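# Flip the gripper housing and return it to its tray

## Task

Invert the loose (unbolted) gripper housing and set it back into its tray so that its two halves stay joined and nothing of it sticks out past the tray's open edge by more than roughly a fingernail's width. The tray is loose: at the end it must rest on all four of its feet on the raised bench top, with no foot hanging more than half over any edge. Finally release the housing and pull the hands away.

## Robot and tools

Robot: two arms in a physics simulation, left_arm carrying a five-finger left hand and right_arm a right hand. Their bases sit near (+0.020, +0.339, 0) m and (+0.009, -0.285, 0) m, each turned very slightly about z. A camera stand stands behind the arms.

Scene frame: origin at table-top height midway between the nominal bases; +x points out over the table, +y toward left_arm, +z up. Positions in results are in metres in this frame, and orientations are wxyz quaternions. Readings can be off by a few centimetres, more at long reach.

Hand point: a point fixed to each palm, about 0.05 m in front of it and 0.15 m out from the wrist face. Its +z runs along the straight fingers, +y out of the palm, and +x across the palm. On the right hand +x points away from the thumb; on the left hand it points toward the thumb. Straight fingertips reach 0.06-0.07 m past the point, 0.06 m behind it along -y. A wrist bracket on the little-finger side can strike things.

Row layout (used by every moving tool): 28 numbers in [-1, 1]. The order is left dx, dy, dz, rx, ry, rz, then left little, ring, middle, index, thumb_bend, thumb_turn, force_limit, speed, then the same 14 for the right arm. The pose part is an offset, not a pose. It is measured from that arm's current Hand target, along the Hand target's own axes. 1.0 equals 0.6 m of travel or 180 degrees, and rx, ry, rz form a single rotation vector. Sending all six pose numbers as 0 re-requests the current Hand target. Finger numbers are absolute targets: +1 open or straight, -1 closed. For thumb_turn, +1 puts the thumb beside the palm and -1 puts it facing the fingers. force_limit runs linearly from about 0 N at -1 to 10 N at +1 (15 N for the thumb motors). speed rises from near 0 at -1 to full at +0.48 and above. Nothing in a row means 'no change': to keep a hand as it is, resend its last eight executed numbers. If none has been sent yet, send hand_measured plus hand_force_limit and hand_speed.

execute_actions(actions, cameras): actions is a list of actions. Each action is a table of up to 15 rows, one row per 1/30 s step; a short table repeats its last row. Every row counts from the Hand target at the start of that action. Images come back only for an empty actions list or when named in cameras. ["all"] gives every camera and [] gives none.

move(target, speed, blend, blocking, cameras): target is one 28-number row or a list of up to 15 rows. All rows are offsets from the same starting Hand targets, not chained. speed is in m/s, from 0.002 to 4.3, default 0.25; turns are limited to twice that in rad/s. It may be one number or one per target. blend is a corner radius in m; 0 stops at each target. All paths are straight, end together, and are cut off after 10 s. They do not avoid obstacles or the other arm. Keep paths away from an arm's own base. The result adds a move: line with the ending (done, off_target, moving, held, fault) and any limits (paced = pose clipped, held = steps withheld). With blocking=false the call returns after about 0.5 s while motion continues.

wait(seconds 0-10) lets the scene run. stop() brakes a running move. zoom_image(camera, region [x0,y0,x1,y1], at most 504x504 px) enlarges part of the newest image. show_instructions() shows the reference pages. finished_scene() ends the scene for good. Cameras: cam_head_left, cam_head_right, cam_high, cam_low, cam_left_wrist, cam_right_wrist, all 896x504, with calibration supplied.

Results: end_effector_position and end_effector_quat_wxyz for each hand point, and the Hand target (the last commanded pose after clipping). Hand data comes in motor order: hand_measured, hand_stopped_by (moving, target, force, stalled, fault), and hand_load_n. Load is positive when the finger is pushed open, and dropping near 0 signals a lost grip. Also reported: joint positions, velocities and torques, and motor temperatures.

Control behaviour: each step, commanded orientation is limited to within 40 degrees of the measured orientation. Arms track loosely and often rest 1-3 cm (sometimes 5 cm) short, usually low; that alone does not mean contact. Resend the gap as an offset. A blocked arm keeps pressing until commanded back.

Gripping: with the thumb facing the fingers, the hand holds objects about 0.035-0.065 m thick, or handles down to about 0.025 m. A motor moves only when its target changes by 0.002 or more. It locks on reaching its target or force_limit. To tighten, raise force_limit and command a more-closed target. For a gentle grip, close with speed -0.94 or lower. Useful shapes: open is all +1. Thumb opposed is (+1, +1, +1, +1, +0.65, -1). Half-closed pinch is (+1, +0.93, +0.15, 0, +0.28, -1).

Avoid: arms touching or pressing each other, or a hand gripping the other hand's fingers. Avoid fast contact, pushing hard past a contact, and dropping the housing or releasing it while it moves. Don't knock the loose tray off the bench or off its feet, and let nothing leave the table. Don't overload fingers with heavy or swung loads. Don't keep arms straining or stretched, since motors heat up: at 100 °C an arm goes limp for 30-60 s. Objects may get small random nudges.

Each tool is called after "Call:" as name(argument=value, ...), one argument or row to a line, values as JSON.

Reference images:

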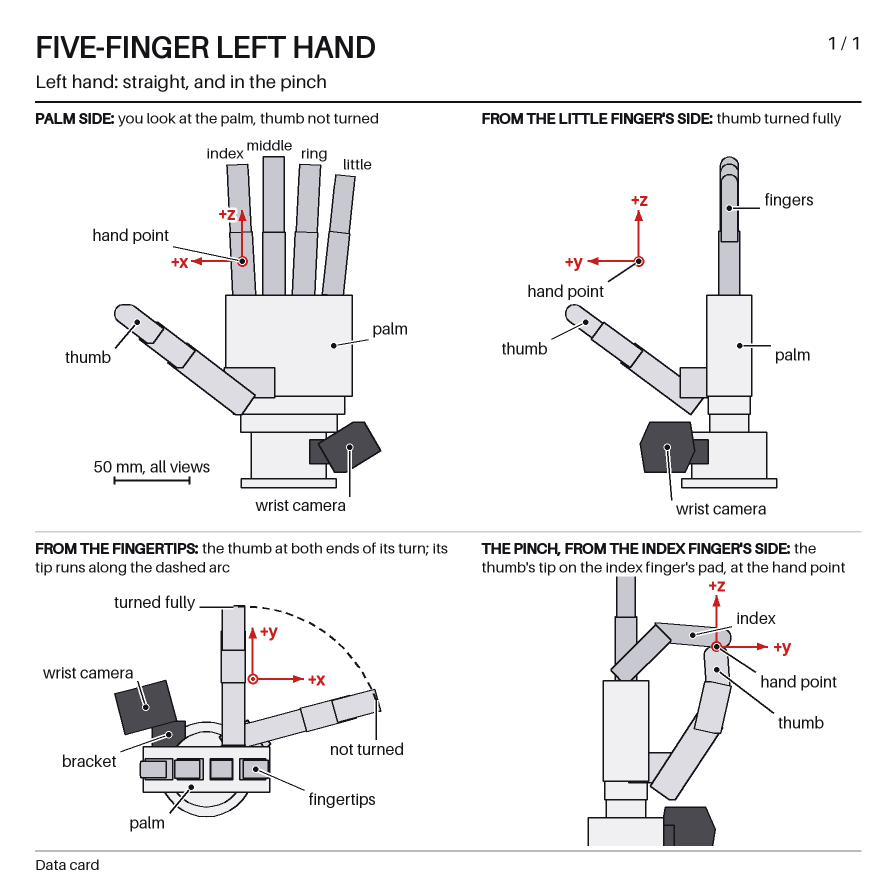

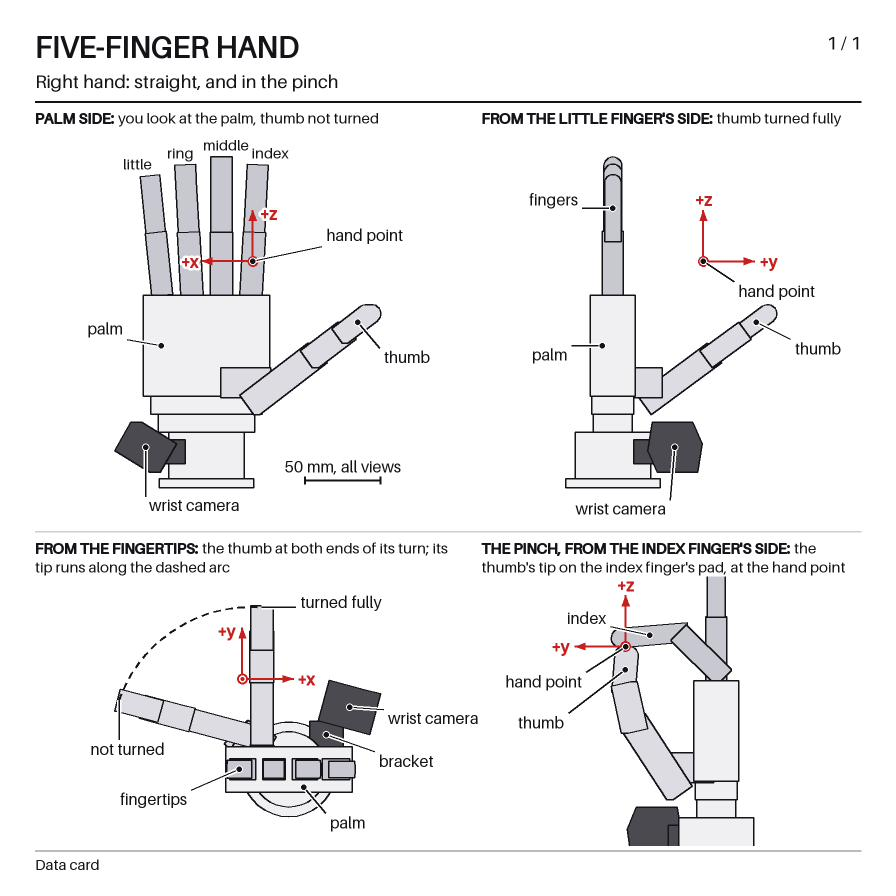

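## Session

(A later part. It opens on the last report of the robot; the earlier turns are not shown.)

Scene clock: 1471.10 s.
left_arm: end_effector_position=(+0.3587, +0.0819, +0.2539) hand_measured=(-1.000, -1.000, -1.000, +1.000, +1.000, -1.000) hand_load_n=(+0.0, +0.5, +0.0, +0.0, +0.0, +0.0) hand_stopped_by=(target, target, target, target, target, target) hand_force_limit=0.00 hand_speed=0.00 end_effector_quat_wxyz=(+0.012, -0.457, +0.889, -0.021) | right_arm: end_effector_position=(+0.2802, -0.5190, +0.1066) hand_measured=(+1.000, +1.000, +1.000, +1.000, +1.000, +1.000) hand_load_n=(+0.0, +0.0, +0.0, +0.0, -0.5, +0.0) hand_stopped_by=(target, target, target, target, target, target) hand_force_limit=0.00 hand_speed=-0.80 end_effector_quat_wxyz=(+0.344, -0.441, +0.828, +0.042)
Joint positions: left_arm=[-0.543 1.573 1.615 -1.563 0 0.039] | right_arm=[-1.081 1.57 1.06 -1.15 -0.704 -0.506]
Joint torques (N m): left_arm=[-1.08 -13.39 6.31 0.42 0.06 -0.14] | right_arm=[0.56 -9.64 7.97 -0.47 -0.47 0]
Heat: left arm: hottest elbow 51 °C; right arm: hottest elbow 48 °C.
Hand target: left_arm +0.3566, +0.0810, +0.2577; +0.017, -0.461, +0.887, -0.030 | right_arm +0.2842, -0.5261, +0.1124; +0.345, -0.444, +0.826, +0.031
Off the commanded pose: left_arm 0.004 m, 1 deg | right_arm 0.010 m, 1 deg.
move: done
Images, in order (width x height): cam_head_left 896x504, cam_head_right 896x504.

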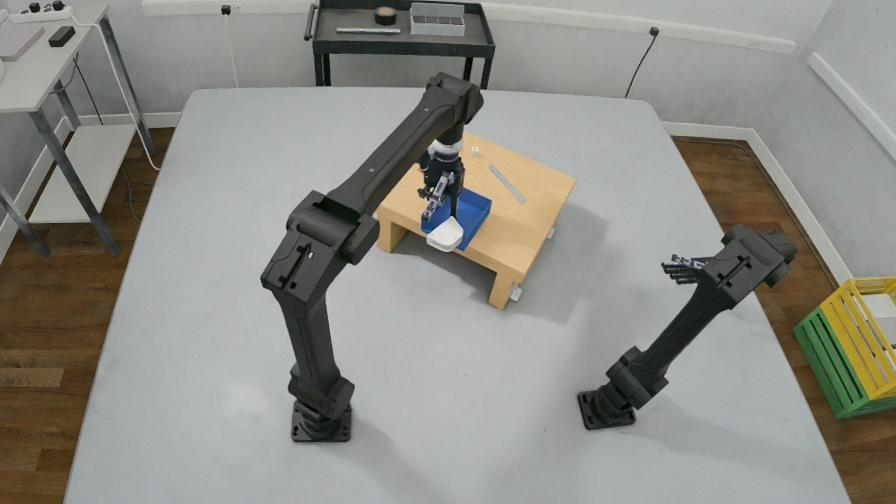

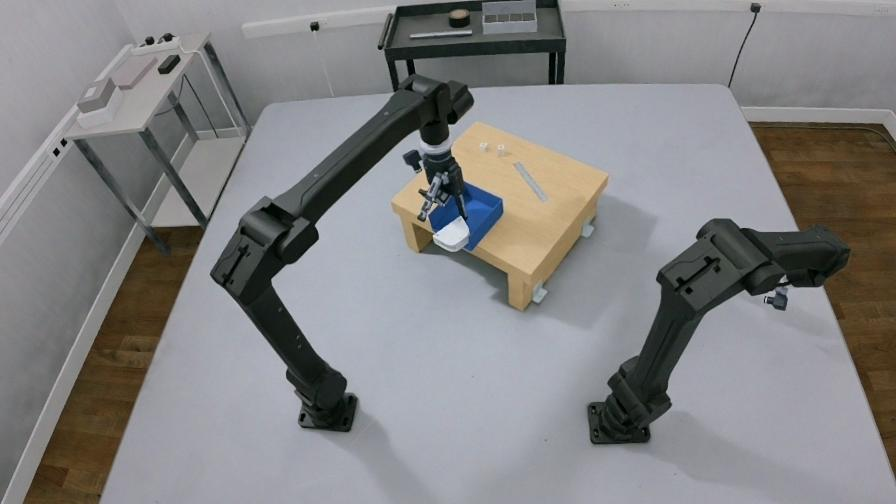

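Call:
move(
  target=[
    [-0.0007, -0.0337, -0.0043, 0, 0, 0, -1, -1, -1, 1, 1, -1, 0, 0, 0, 0, 0, 0, 0, 0, 1, 1, 1, 1, 1, 1, 0, -0.8],
    [-0.0007, -0.0507, -0.247, 0, 0, 0, -1, -1, -1, 1, 1, -1, 0, 0, 0, 0, 0, 0, 0, 0, 1, 1, 1, 1, 1, 1, 0, -0.8],
    [-0.3077, 0.4095, -0.346, 0, 0, 0, -1, -1, -1, 1, 1, -1, 0, 0, 0, 0, 0, 0, 0, 0, 1, 1, 1, 1, 1, 1, 0, -0.8],
  ],
  speed=[0.03, 0.1, 0.25],
  cameras=["cam_head_left", "cam_head_right"],
)

Call:
zoom_image(
  camera="cam_head_left",
  region=[410, 170, 510, 260],
)

Call:
zoom_image(
  camera="cam_head_right",
  region=[420, 170, 520, 260],
)

Scene clock: 1508.00 s.
left_arm: end_effector_position=(+0.2505, +0.3810, +0.4520) hand_measured=(-1.000, -1.000, -1.000, +1.000, +1.000, -1.000) hand_load_n=(+0.0, +0.0, +0.0, +0.0, +0.0, +0.0) hand_stopped_by=(target, target, target, target, target, target) hand_force_limit=0.00 hand_speed=0.00 end_effector_quat_wxyz=(+0.247, -0.457, +0.848, -0.106) | right_arm: end_effector_position=(+0.2802, -0.5190, +0.1066) hand_measured=(+1.000, +1.000, +1.000, +1.000, +1.000, +1.000) hand_load_n=(+0.0, +0.0, +0.0, +0.0, +0.0, +0.0) hand_stopped_by=(target, target, target, target, target, target) hand_force_limit=0.00 hand_speed=-0.80 end_effector_quat_wxyz=(+0.344, -0.441, +0.828, +0.042)
Joint positions: left_arm=[0.174 0.941 1.618 -1.704 0.025 0.711] | right_arm=[-1.081 1.57 1.06 -1.15 -0.704 -0.506]
Joint torques (N m): left_arm=[-1.38 -0.97 5.6 0.58 -0.08 0.1] | right_arm=[0.56 -9.64 7.97 -0.47 -0.47 0]
Heat: left arm: hottest elbow 49 °C; right arm: hottest elbow 48 °C.
Hand target: left_arm +0.2503, +0.3807, +0.4485; +0.017, -0.461, +0.887, -0.030 | right_arm +0.2842, -0.5261, +0.1124; +0.345, -0.444, +0.826, +0.031
Off the commanded pose: left_arm 0.003 m, 28 deg | right_arm 0.010 m, 1 deg.
joint sent to its limit (left arm) — joint 4 (wrist pitch), lower limit. The joint targets are off in orientation, not in position.
move: off_target (left_arm)
Images, in order (width x height): cam_head_left 896x504, cam_head_right 896x504.

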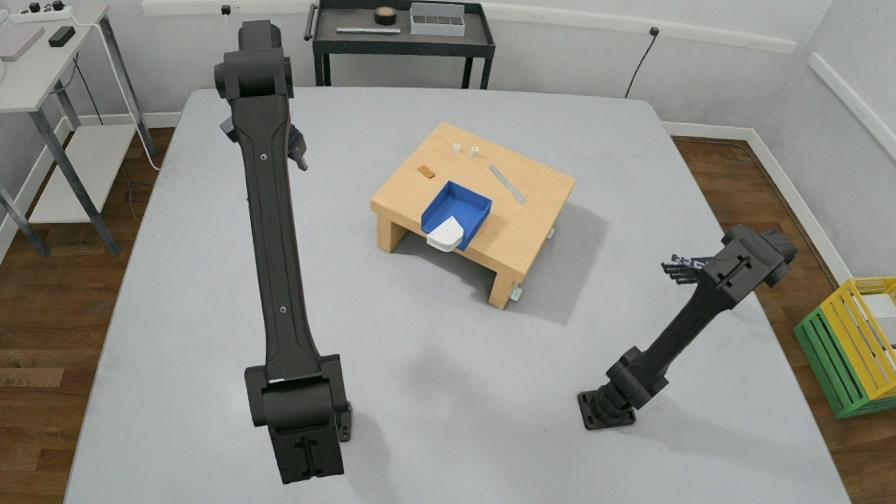

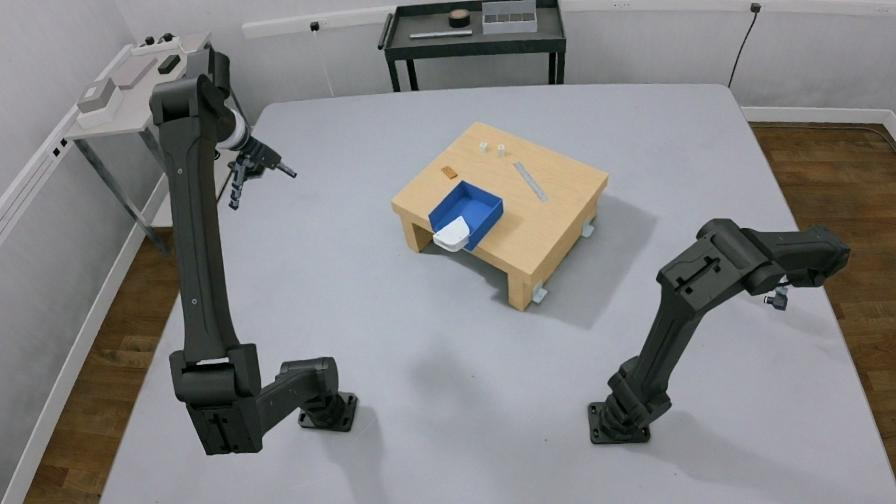

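Scaled by 5.040 from the camera's 896x504 image, which has a finer 1280x720 frame.

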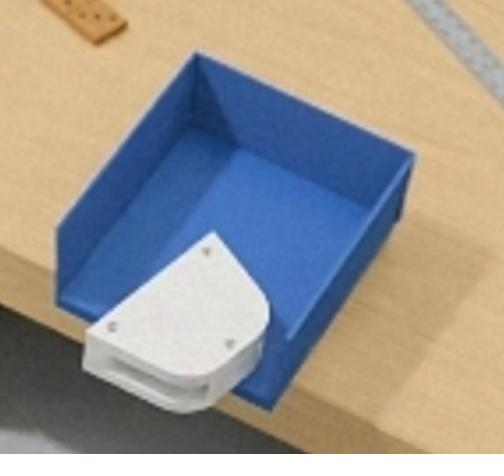

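Scaled by 5.040 from the camera's 896x504 image, which has a finer 1280x720 frame.

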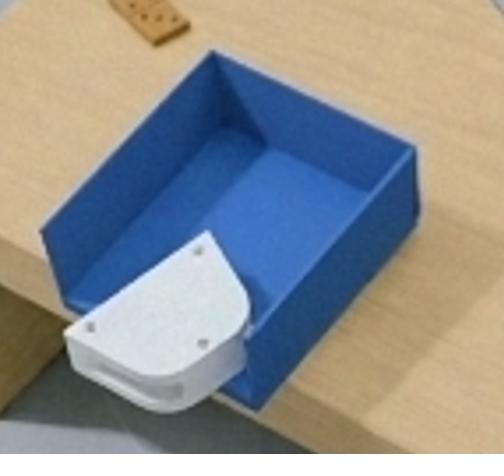

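Call:
move(
  target=[0, 0, 0, 0, 0, 0, -1, -1, -1, 1, 1, -1, 0, 0, -0.6517, 0.1695, -0.0648, -0.0638, 0.0734, -0.6165, 1, 1, 1, 1, 1, -1, 0, 0],
  speed=0.3,
)

Scene clock: 1562.67 s.
left_arm: end_effector_position=(+0.2505, +0.3810, +0.4520) hand_measured=(-1.000, -1.000, -1.000, +1.000, +1.000, -1.000) hand_load_n=(+0.5, +0.0, +0.0, +0.0, +0.0, +0.0) hand_stopped_by=(target, target, target, target, target, target) hand_force_limit=0.00 hand_speed=0.00 end_effector_quat_wxyz=(+0.247, -0.456, +0.848, -0.106) | right_arm: end_effector_position=(+0.3218, -0.2021, +0.3297) hand_measured=(+1.000, +1.000, +1.000, +1.000, +1.000, -1.000) hand_load_n=(+0.0, +0.0, +0.0, +0.0, +0.0, +0.0) hand_stopped_by=(target, target, target, target, target, target) hand_force_limit=0.00 hand_speed=0.00 end_effector_quat_wxyz=(-0.093, +0.961, -0.133, +0.224)
Joint positions: left_arm=[0.174 0.941 1.618 -1.704 0.025 0.712] | right_arm=[0.375 1.023 1.299 -1.361 0.063 -0.922]
Joint torques (N m): left_arm=[-1.32 -1.03 5.64 0.55 -0.08 0.11] | right_arm=[0.62 -3.49 12.1 0.13 0.18 -0.21]
Heat: left arm: hottest elbow 48 °C; right arm: hottest elbow 48 °C.
Hand target: left_arm +0.2507, +0.3807, +0.4477; +0.239, -0.450, +0.855, -0.101 (not the last commanded pose) | right_arm +0.3298, -0.1999, +0.3496; -0.099, +0.958, -0.126, +0.239
Off the commanded pose: left_arm 0.003 m, 28 deg | right_arm 0.021 m, 2 deg.
joint sent to its limit (left arm) — joint 4 (wrist pitch), lower limit.
move: off_target (left_arm, right_arm)

Call:
move(
  target=[0, 0, 0, 0, 0, 0, -1, -1, -1, 1, 1, -1, 0, 0, -0.2888, -0.4728, 0.0103, -0.1082, -0.0808, -0.4241, 1, 1, 1, 1, 1, -1, 0, 0],
  speed=0.3,
  cameras=["cam_head_left", "cam_head_right", "cam_right_wrist", "cam_high"],
)

Scene clock: 1587.47 s.
left_arm: end_effector_position=(+0.2505, +0.3810, +0.4520) hand_measured=(-1.000, -1.000, -1.000, +1.000, +1.000, -1.000) hand_load_n=(+0.0, +0.0, +0.5, +0.0, +0.0, +0.0) hand_stopped_by=(target, target, target, target, target, target) hand_force_limit=0.00 hand_speed=0.00 end_effector_quat_wxyz=(+0.247, -0.456, +0.848, -0.106) | right_arm: end_effector_position=(+0.2371, +0.1109, +0.3238) hand_measured=(+1.000, +1.000, +1.000, +1.000, +1.000, -1.000) hand_load_n=(+0.0, +0.0, +0.0, +0.0, +0.0, +0.0) hand_stopped_by=(target, target, target, target, target, target) hand_force_limit=0.00 hand_speed=0.00 end_effector_quat_wxyz=(+0.163, +0.842, +0.484, +0.172)
Joint positions: left_arm=[0.174 0.941 1.618 -1.704 0.025 0.712] | right_arm=[1.328 1.615 1.724 -1.687 0.478 -1.269]
Joint torques (N m): left_arm=[-1.32 -1.03 5.64 0.57 -0.08 0.11] | right_arm=[0.56 -10.81 11.52 -0.64 0.51 -0.15]
Heat: left arm: hottest elbow 48 °C; right arm: hottest elbow 49 °C.
Hand target: left_arm +0.2507, +0.3807, +0.4477; +0.239, -0.450, +0.855, -0.101 | right_arm +0.2401, +0.1200, +0.3399; +0.206, +0.854, +0.465, +0.112
Off the commanded pose: left_arm 0.004 m, 1 deg | right_arm 0.019 m, 9 deg.
joint sent to its limit (left arm) — joint 4 (wrist pitch), lower limit. The joint targets still meet the commanded pose.
joint sent to its limit (right arm) — joint 4 (wrist pitch), lower limit. The joint targets are off in orientation, not in position.
move: off_target (right_arm)
camera_calibration:
cam_right_wrist: T_world_to_cam=[[0.871627, -0.176119, 0.457437, -0.339717], [-0.401533, -0.791792, 0.460256, 0.0383063], [0.281135, -0.584848, -0.760865, 0.359007], [0, 0, 0, 1]] pos_world=[0.210558, 0.180465, 0.410924]
Images, in order (width x height): cam_head_left 896x504, cam_head_right 896x504, cam_high 896x504, cam_right_wrist 896x504.

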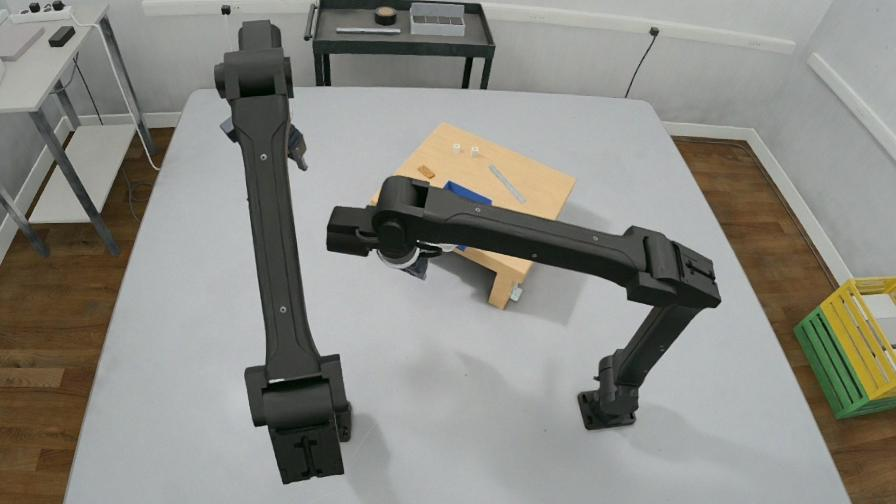

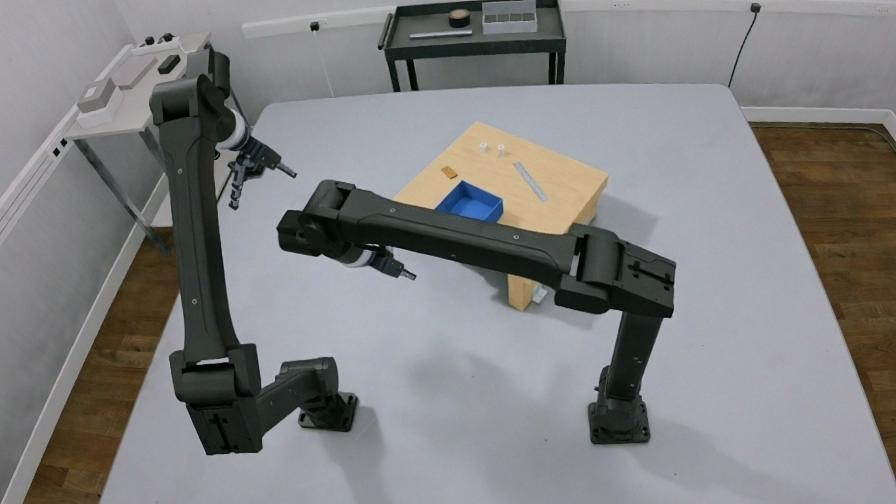

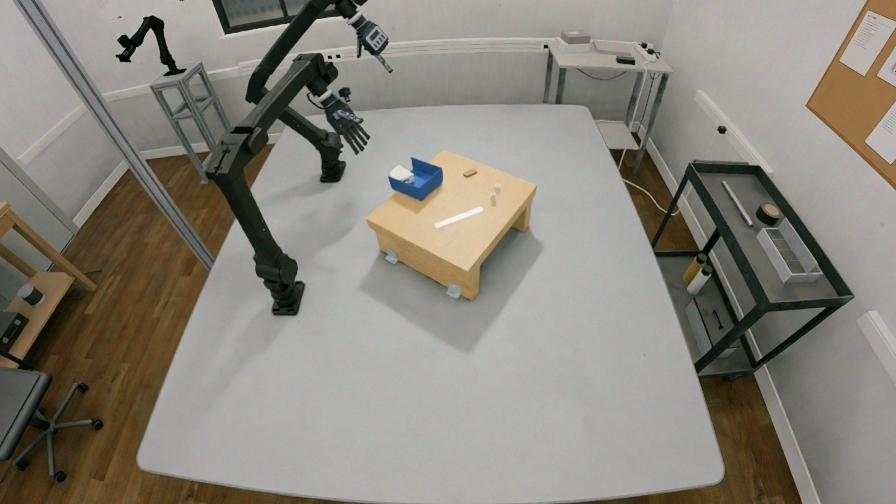

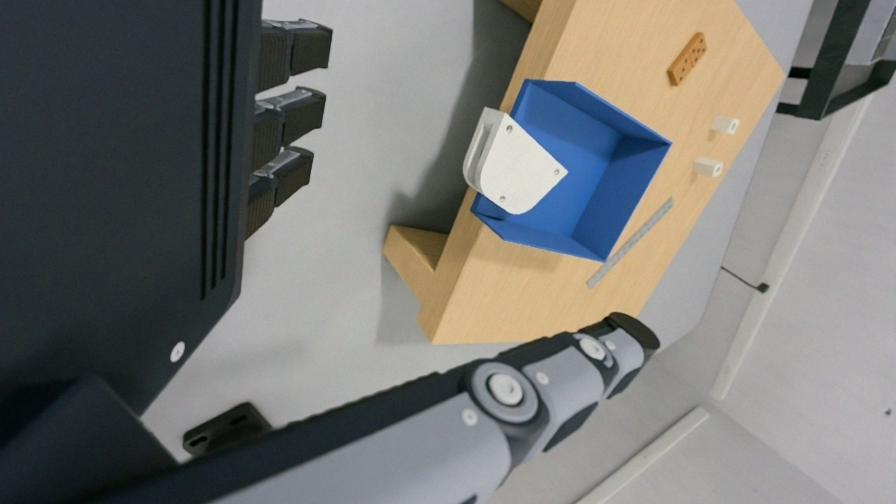

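Call:
zoom_image(
  camera="cam_right_wrist",
  region=[420, 50, 700, 290],
)

Scaled by 1.800 from the camera's 896x504 image, which has a finer 1280x720 frame.

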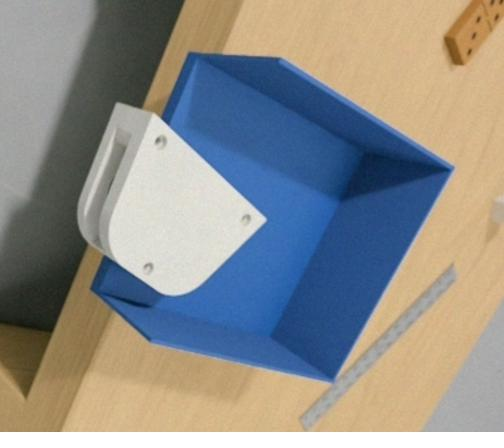

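Call:
move(
  target=[0, 0, 0, 0, 0, 0, -1, -1, -1, 1, 1, -1, 0, 0, 0.0192, -0.0323, 0.1988, 0, 0, 0, 1, 1, 1, 1, 1, -1, 0, 0],
  speed=0.1,
  cameras=["cam_head_left", "cam_right_wrist", "cam_high", "cam_low"],
)

Call:
zoom_image(
  camera="cam_high",
  region=[310, 80, 490, 220],
)

Scene clock: 1635.07 s.
left_arm: end_effector_position=(+0.2505, +0.3810, +0.4520) hand_measured=(-1.000, -1.000, -1.000, +1.000, +1.000, -1.000) hand_load_n=(+0.0, +0.0, +0.0, +0.0, +0.0, +0.0) hand_stopped_by=(target, target, target, target, target, target) hand_force_limit=0.00 hand_speed=0.00 end_effector_quat_wxyz=(+0.247, -0.456, +0.848, -0.106) | right_arm: end_effector_position=(+0.2741, +0.1083, +0.2284) hand_measured=(+1.000, +1.000, +1.000, +1.000, +1.000, -1.000) hand_load_n=(+0.0, +0.0, +0.0, +0.0, +0.0, +0.0) hand_stopped_by=(target, target, target, target, target, target) hand_force_limit=0.00 hand_speed=0.00 end_effector_quat_wxyz=(+0.206, +0.855, +0.462, +0.113)
Joint positions: left_arm=[0.174 0.941 1.618 -1.704 0.025 0.712] | right_arm=[1.241 1.741 1.623 -1.583 0.458 -1.274]
Joint torques (N m): left_arm=[-1.38 -0.97 5.64 0.59 -0.08 0.12] | right_arm=[0.15 -12.45 7.19 -0.21 0.37 -0.14]
Motor temperatures (°C): left_arm=[35 37 47 34 38 32] | right_arm=[38 40 52 35 34 34]
Heat: left arm: hottest elbow 47 °C; right arm: hottest elbow 52 °C.
Hand target: left_arm +0.2507, +0.3807, +0.4477; +0.239, -0.450, +0.855, -0.101 | right_arm +0.2774, +0.1097, +0.2249; +0.206, +0.854, +0.465, +0.112
Off the commanded pose: left_arm 0.004 m, 1 deg | right_arm 0.005 m, 0 deg.
joint sent to its limit (left arm) — joint 4 (wrist pitch), lower limit. The joint targets still meet the commanded pose.
move: done
camera_calibration:
cam_right_wrist: T_world_to_cam=[[0.879714, -0.198205, 0.432224, -0.32286], [-0.436685, -0.696476, 0.56941, 0.0693679], [0.188174, -0.689664, -0.699253, 0.297278], [0, 0, 0, 1]] pos_world=[0.258376, 0.189343, 0.307922]
Images, in order (width x height): cam_head_left 896x504, cam_high 896x504, cam_low 896x504, cam_right_wrist 896x504.

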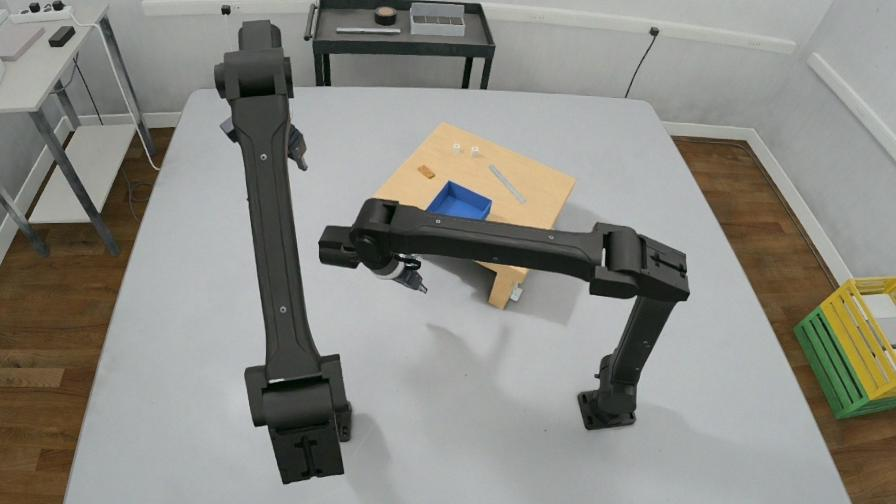

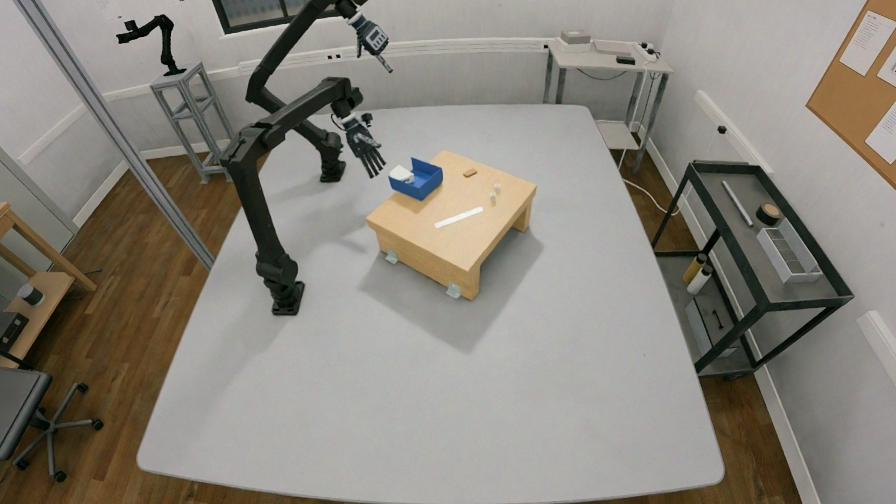

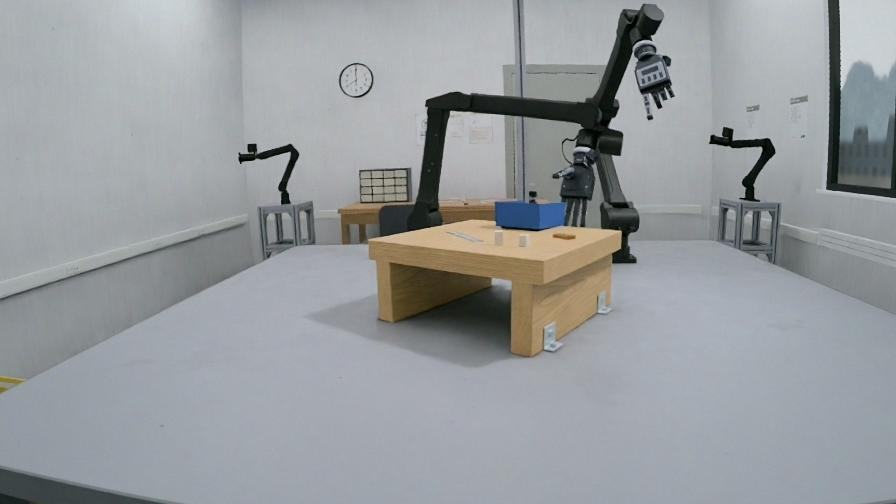

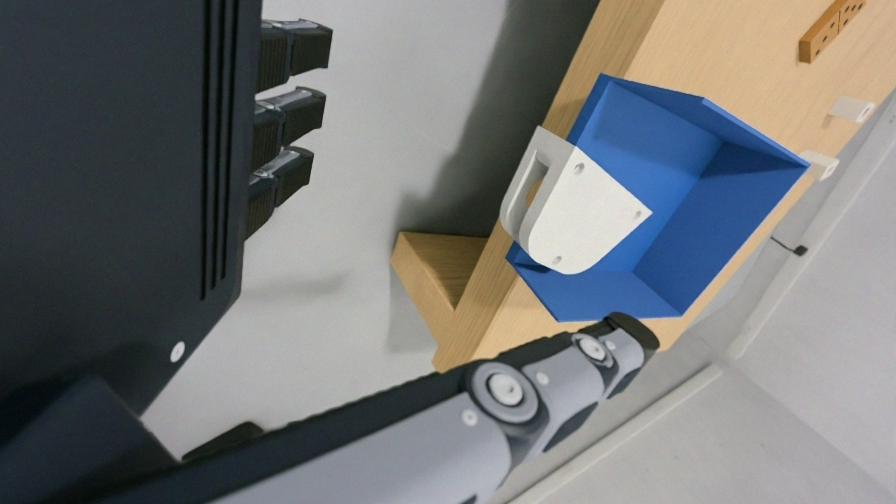

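Scaled by 2.800 from the camera's 896x504 image, which has a finer 1280x720 frame.

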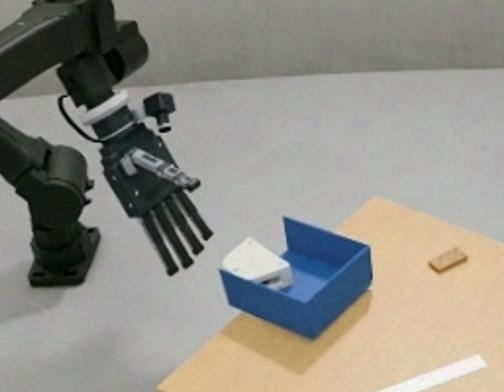

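Call:
zoom_image(
  camera="cam_right_wrist",
  region=[490, 115, 660, 285],
)

Scaled by 2.965 from the camera's 896x504 image, which has a finer 1280x720 frame.

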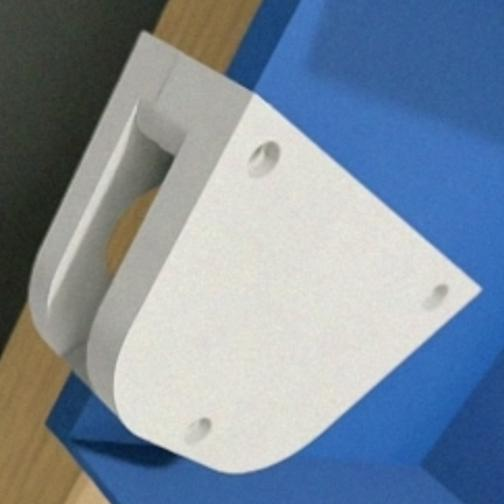

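Call:
move(
  target=[
    [0, 0, 0, 0, 0, 0, -1, -1, -1, 1, 1, -1, 0, 0, 0, -0.035, 0.0682, 0, 0, 0, 1, 1, 1, 1, 1, -1, 0, 0],
    [0, 0, 0, 0, 0, 0, -1, -1, -1, 1, 1, -1, 0, 0, 0.0095, 0.0532, 0.1133, 0, 0, 0, 1, 1, 1, 1, 1, -1, 0, 0],
  ],
  speed=0.06,
  cameras=["cam_head_left", "cam_right_wrist", "cam_high", "cam_low"],
)

Call:
zoom_image(
  camera="cam_high",
  region=[330, 100, 480, 220],
)

Call:
zoom_image(
  camera="cam_right_wrist",
  region=[230, 0, 680, 340],
)

Scene clock: 1713.27 s.
left_arm: end_effector_position=(+0.2505, +0.3810, +0.4520) hand_measured=(-1.000, -1.000, -1.000, +1.000, +1.000, -1.000) hand_load_n=(+0.0, +0.5, +0.0, +0.0, +0.0, +0.0) hand_stopped_by=(target, target, target, target, target, target) hand_force_limit=0.00 hand_speed=0.00 end_effector_quat_wxyz=(+0.247, -0.456, +0.848, -0.106) | right_arm: end_effector_position=(+0.3282, +0.0827, +0.1736) hand_measured=(+1.000, +1.000, +1.000, +1.000, +1.000, -1.000) hand_load_n=(+0.0, +0.0, +0.0, +0.0, +0.0, +0.0) hand_stopped_by=(target, target, target, target, target, target) hand_force_limit=0.00 hand_speed=0.00 end_effector_quat_wxyz=(+0.211, +0.855, +0.462, +0.105)
Joint positions: left_arm=[0.174 0.941 1.618 -1.704 0.025 0.712] | right_arm=[1.125 1.758 1.499 -1.404 0.467 -1.4]
Joint torques (N m): left_arm=[-1.26 -0.97 5.65 0.58 -0.08 0.12] | right_arm=[0.21 -13.68 6.82 -0.13 0.47 -0.12]
Heat: left arm: hottest elbow 47 °C; right arm: hottest elbow 49 °C.
Hand target: left_arm +0.2507, +0.3807, +0.4477; +0.239, -0.450, +0.855, -0.101 | right_arm +0.3304, +0.0822, +0.1790; +0.206, +0.854, +0.465, +0.112
Off the commanded pose: left_arm 0.004 m, 1 deg | right_arm 0.006 m, 1 deg.
joint sent to its limit (left arm) — joint 4 (wrist pitch), lower limit. The joint targets still meet the commanded pose.
move: done
camera_calibration:
cam_right_wrist: T_world_to_cam=[[0.883474, -0.193569, 0.42662, -0.352421], [-0.432718, -0.686136, 0.584783, 0.101461], [0.179523, -0.701247, -0.689945, 0.233339], [0, 0, 0, 1]] pos_world=[0.313369, 0.165026, 0.252008]
Images, in order (width x height): cam_head_left 896x504, cam_high 896x504, cam_low 896x504, cam_right_wrist 896x504.

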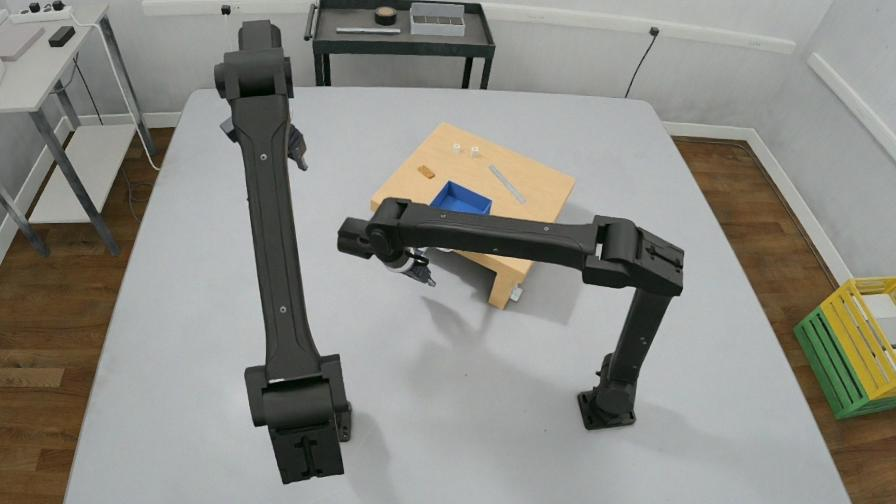

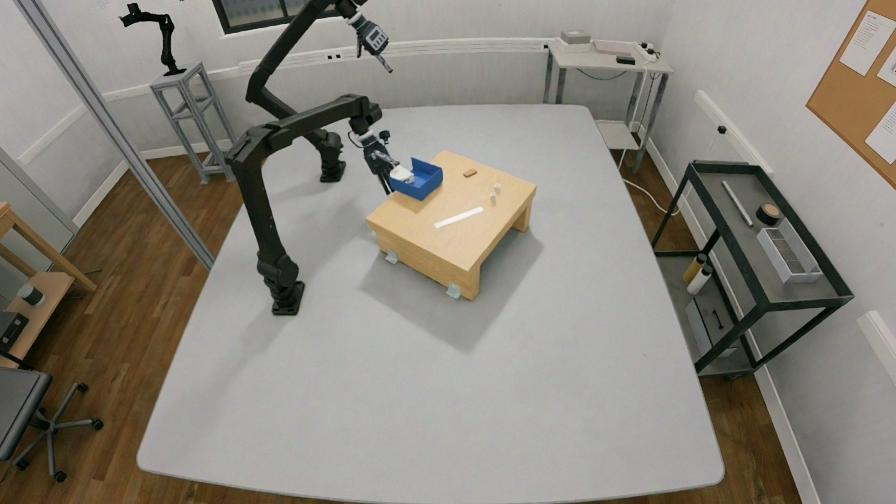

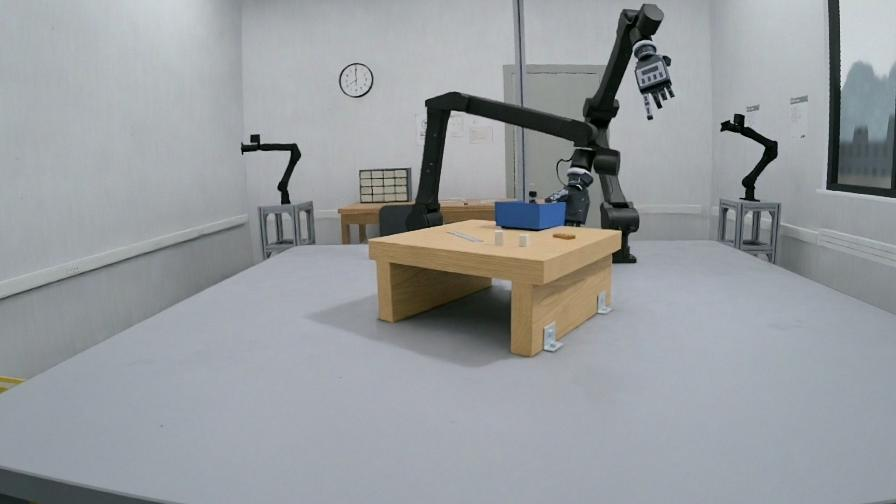

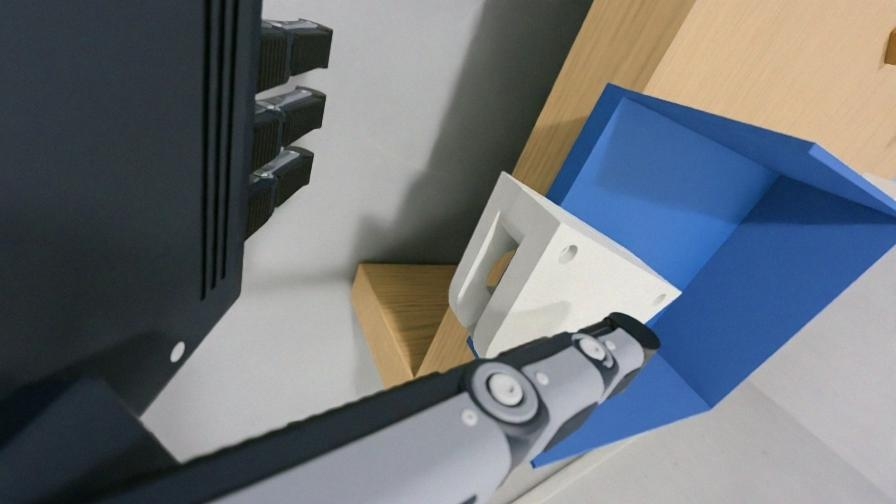

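Scaled by 3.360 from the camera's 896x504 image, which has a finer 1280x720 frame.

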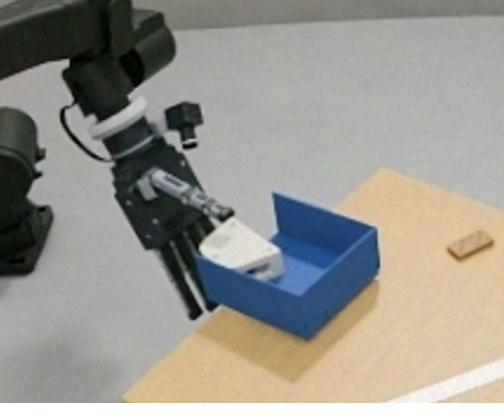

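Scaled by 1.120 from the camera's 896x504 image, which has a finer 1280x720 frame.

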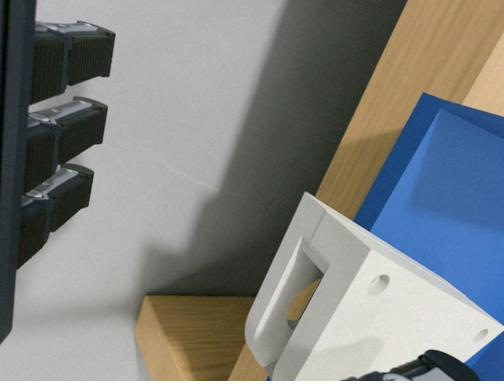

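Call:
move(
  target=[
    [0, 0, 0, 0, 0, 0, -1, -1, -1, 1, 1, -1, 0, 0, 0, 0.0084, -0.0163, 0, 0.0086, -0.0168, 1, 1, 1, 1, 1, -1, 0, 0],
    [0, 0, 0, 0, 0, 0, -1, -1, -1, 1, 1, -1, 0, 0, 0.0012, 0.0433, 0.0015, 0, 0.0086, -0.0168, 1, 1, 1, 1, 1, -1, 0, 0],
  ],
  speed=0.04,
  cameras=["cam_head_left", "cam_head_right", "cam_right_wrist", "cam_high", "cam_low"],
)

Call:
zoom_image(
  camera="cam_high",
  region=[340, 110, 460, 210],
)

Call:
zoom_image(
  camera="cam_right_wrist",
  region=[230, 0, 734, 504],
)

Scene clock: 1734.43 s.
left_arm: end_effector_position=(+0.2505, +0.3810, +0.4520) hand_measured=(-1.000, -1.000, -1.000, +1.000, +1.000, -1.000) hand_load_n=(+0.0, +0.5, +0.0, +0.0, +0.0, +0.0) hand_stopped_by=(target, target, target, target, target, target) hand_force_limit=0.00 hand_speed=0.00 end_effector_quat_wxyz=(+0.247, -0.456, +0.848, -0.106) | right_arm: end_effector_position=(+0.3483, +0.0714, +0.1816) hand_measured=(+1.000, +1.000, +1.000, +1.000, +1.000, -1.000) hand_load_n=(+0.0, +0.5, +0.0, +0.0, +0.0, +0.0) hand_stopped_by=(target, target, target, target, target, target) hand_force_limit=0.00 hand_speed=0.00 end_effector_quat_wxyz=(+0.208, +0.840, +0.489, +0.108)
Joint positions: left_arm=[0.174 0.941 1.618 -1.704 0.025 0.712] | right_arm=[1.085 1.723 1.473 -1.37 0.472 -1.512]
Joint torques (N m): left_arm=[-1.38 -1.08 5.65 0.55 -0.09 0.12] | right_arm=[0.21 -13.8 6.9 -0.03 0.48 -0.15]
Heat: left arm: hottest elbow 47 °C; right arm: hottest elbow 48 °C.
Hand target: left_arm +0.2507, +0.3807, +0.4477; +0.239, -0.450, +0.855, -0.101 | right_arm +0.3506, +0.0700, +0.1900; +0.203, +0.840, +0.490, +0.118
Off the commanded pose: left_arm 0.004 m, 1 deg | right_arm 0.009 m, 1 deg.
joint sent to its limit (left arm) — joint 4 (wrist pitch), lower limit. The joint targets still meet the commanded pose.
move: done
camera_calibration:
cam_right_wrist: T_world_to_cam=[[0.895715, -0.137716, 0.422764, -0.383337], [-0.387536, -0.707927, 0.59047, 0.082455], [0.217969, -0.692729, -0.687471, 0.212853], [0, 0, 0, 1]] pos_world=[0.328919, 0.15303, 0.259704]
Images, in order (width x height): cam_head_left 896x504, cam_head_right 896x504, cam_high 896x504, cam_low 896x504, cam_right_wrist 896x504.

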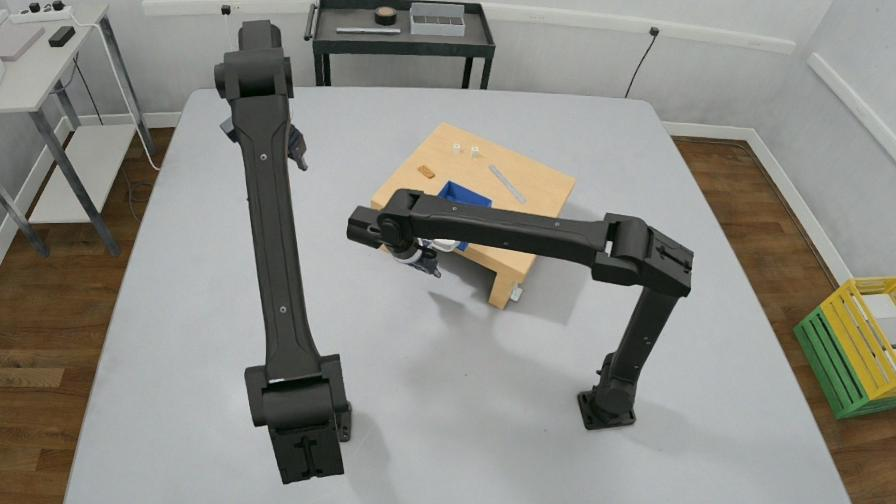

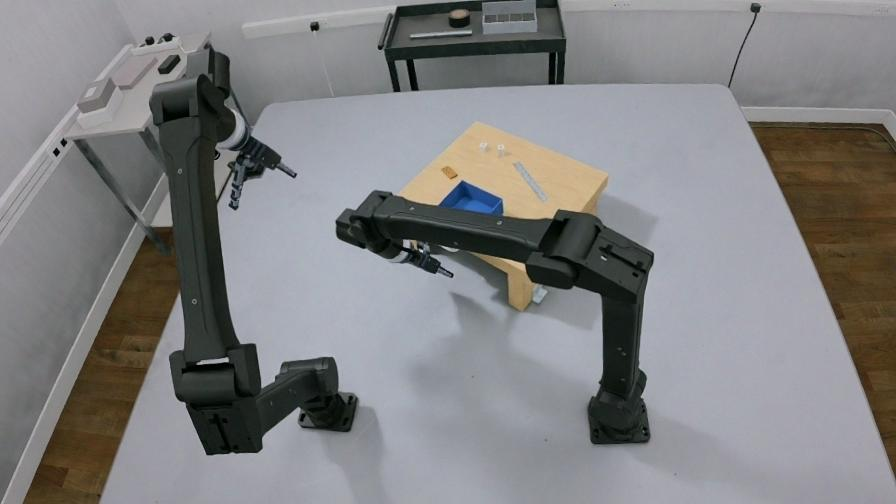

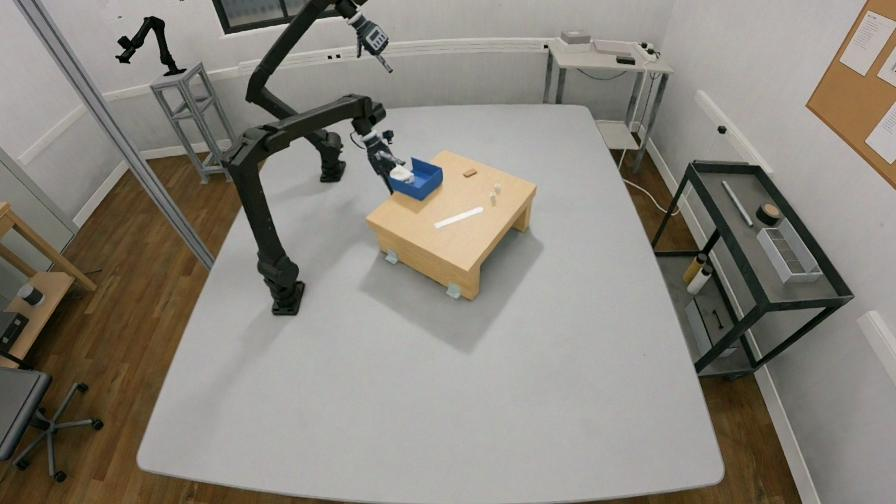

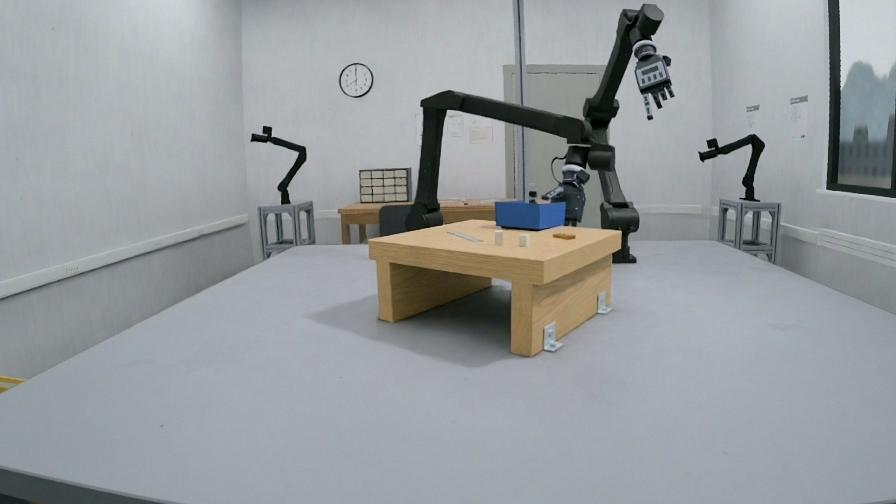

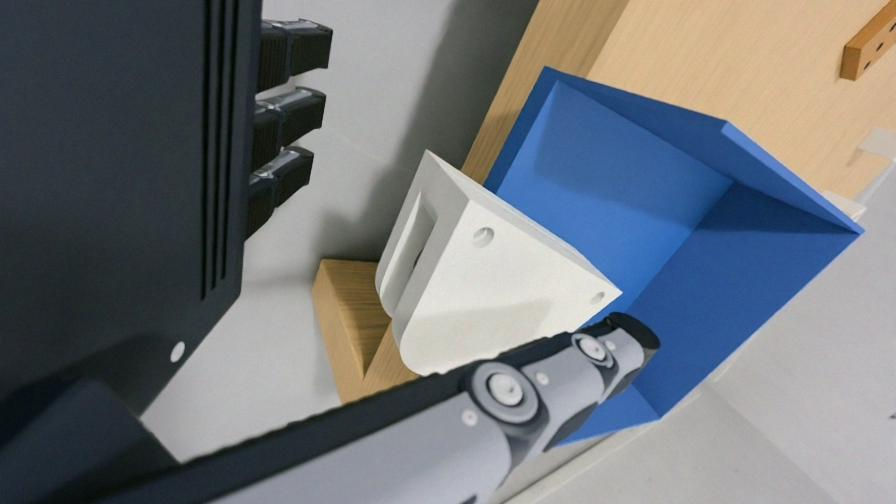

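Scaled by 4.200 from the camera's 896x504 image, which has a finer 1280x720 frame.

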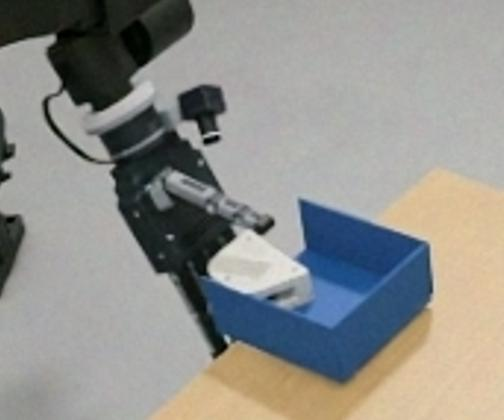

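Scaled by 1.000.

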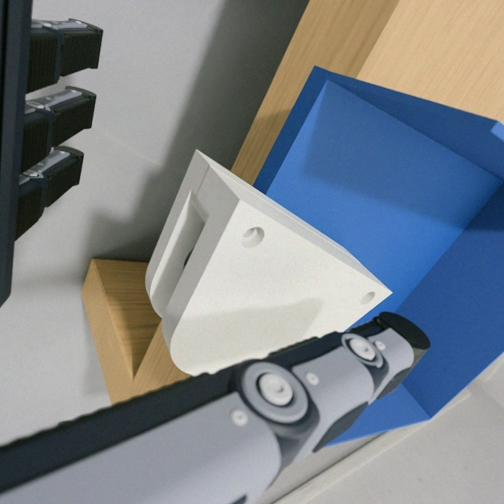

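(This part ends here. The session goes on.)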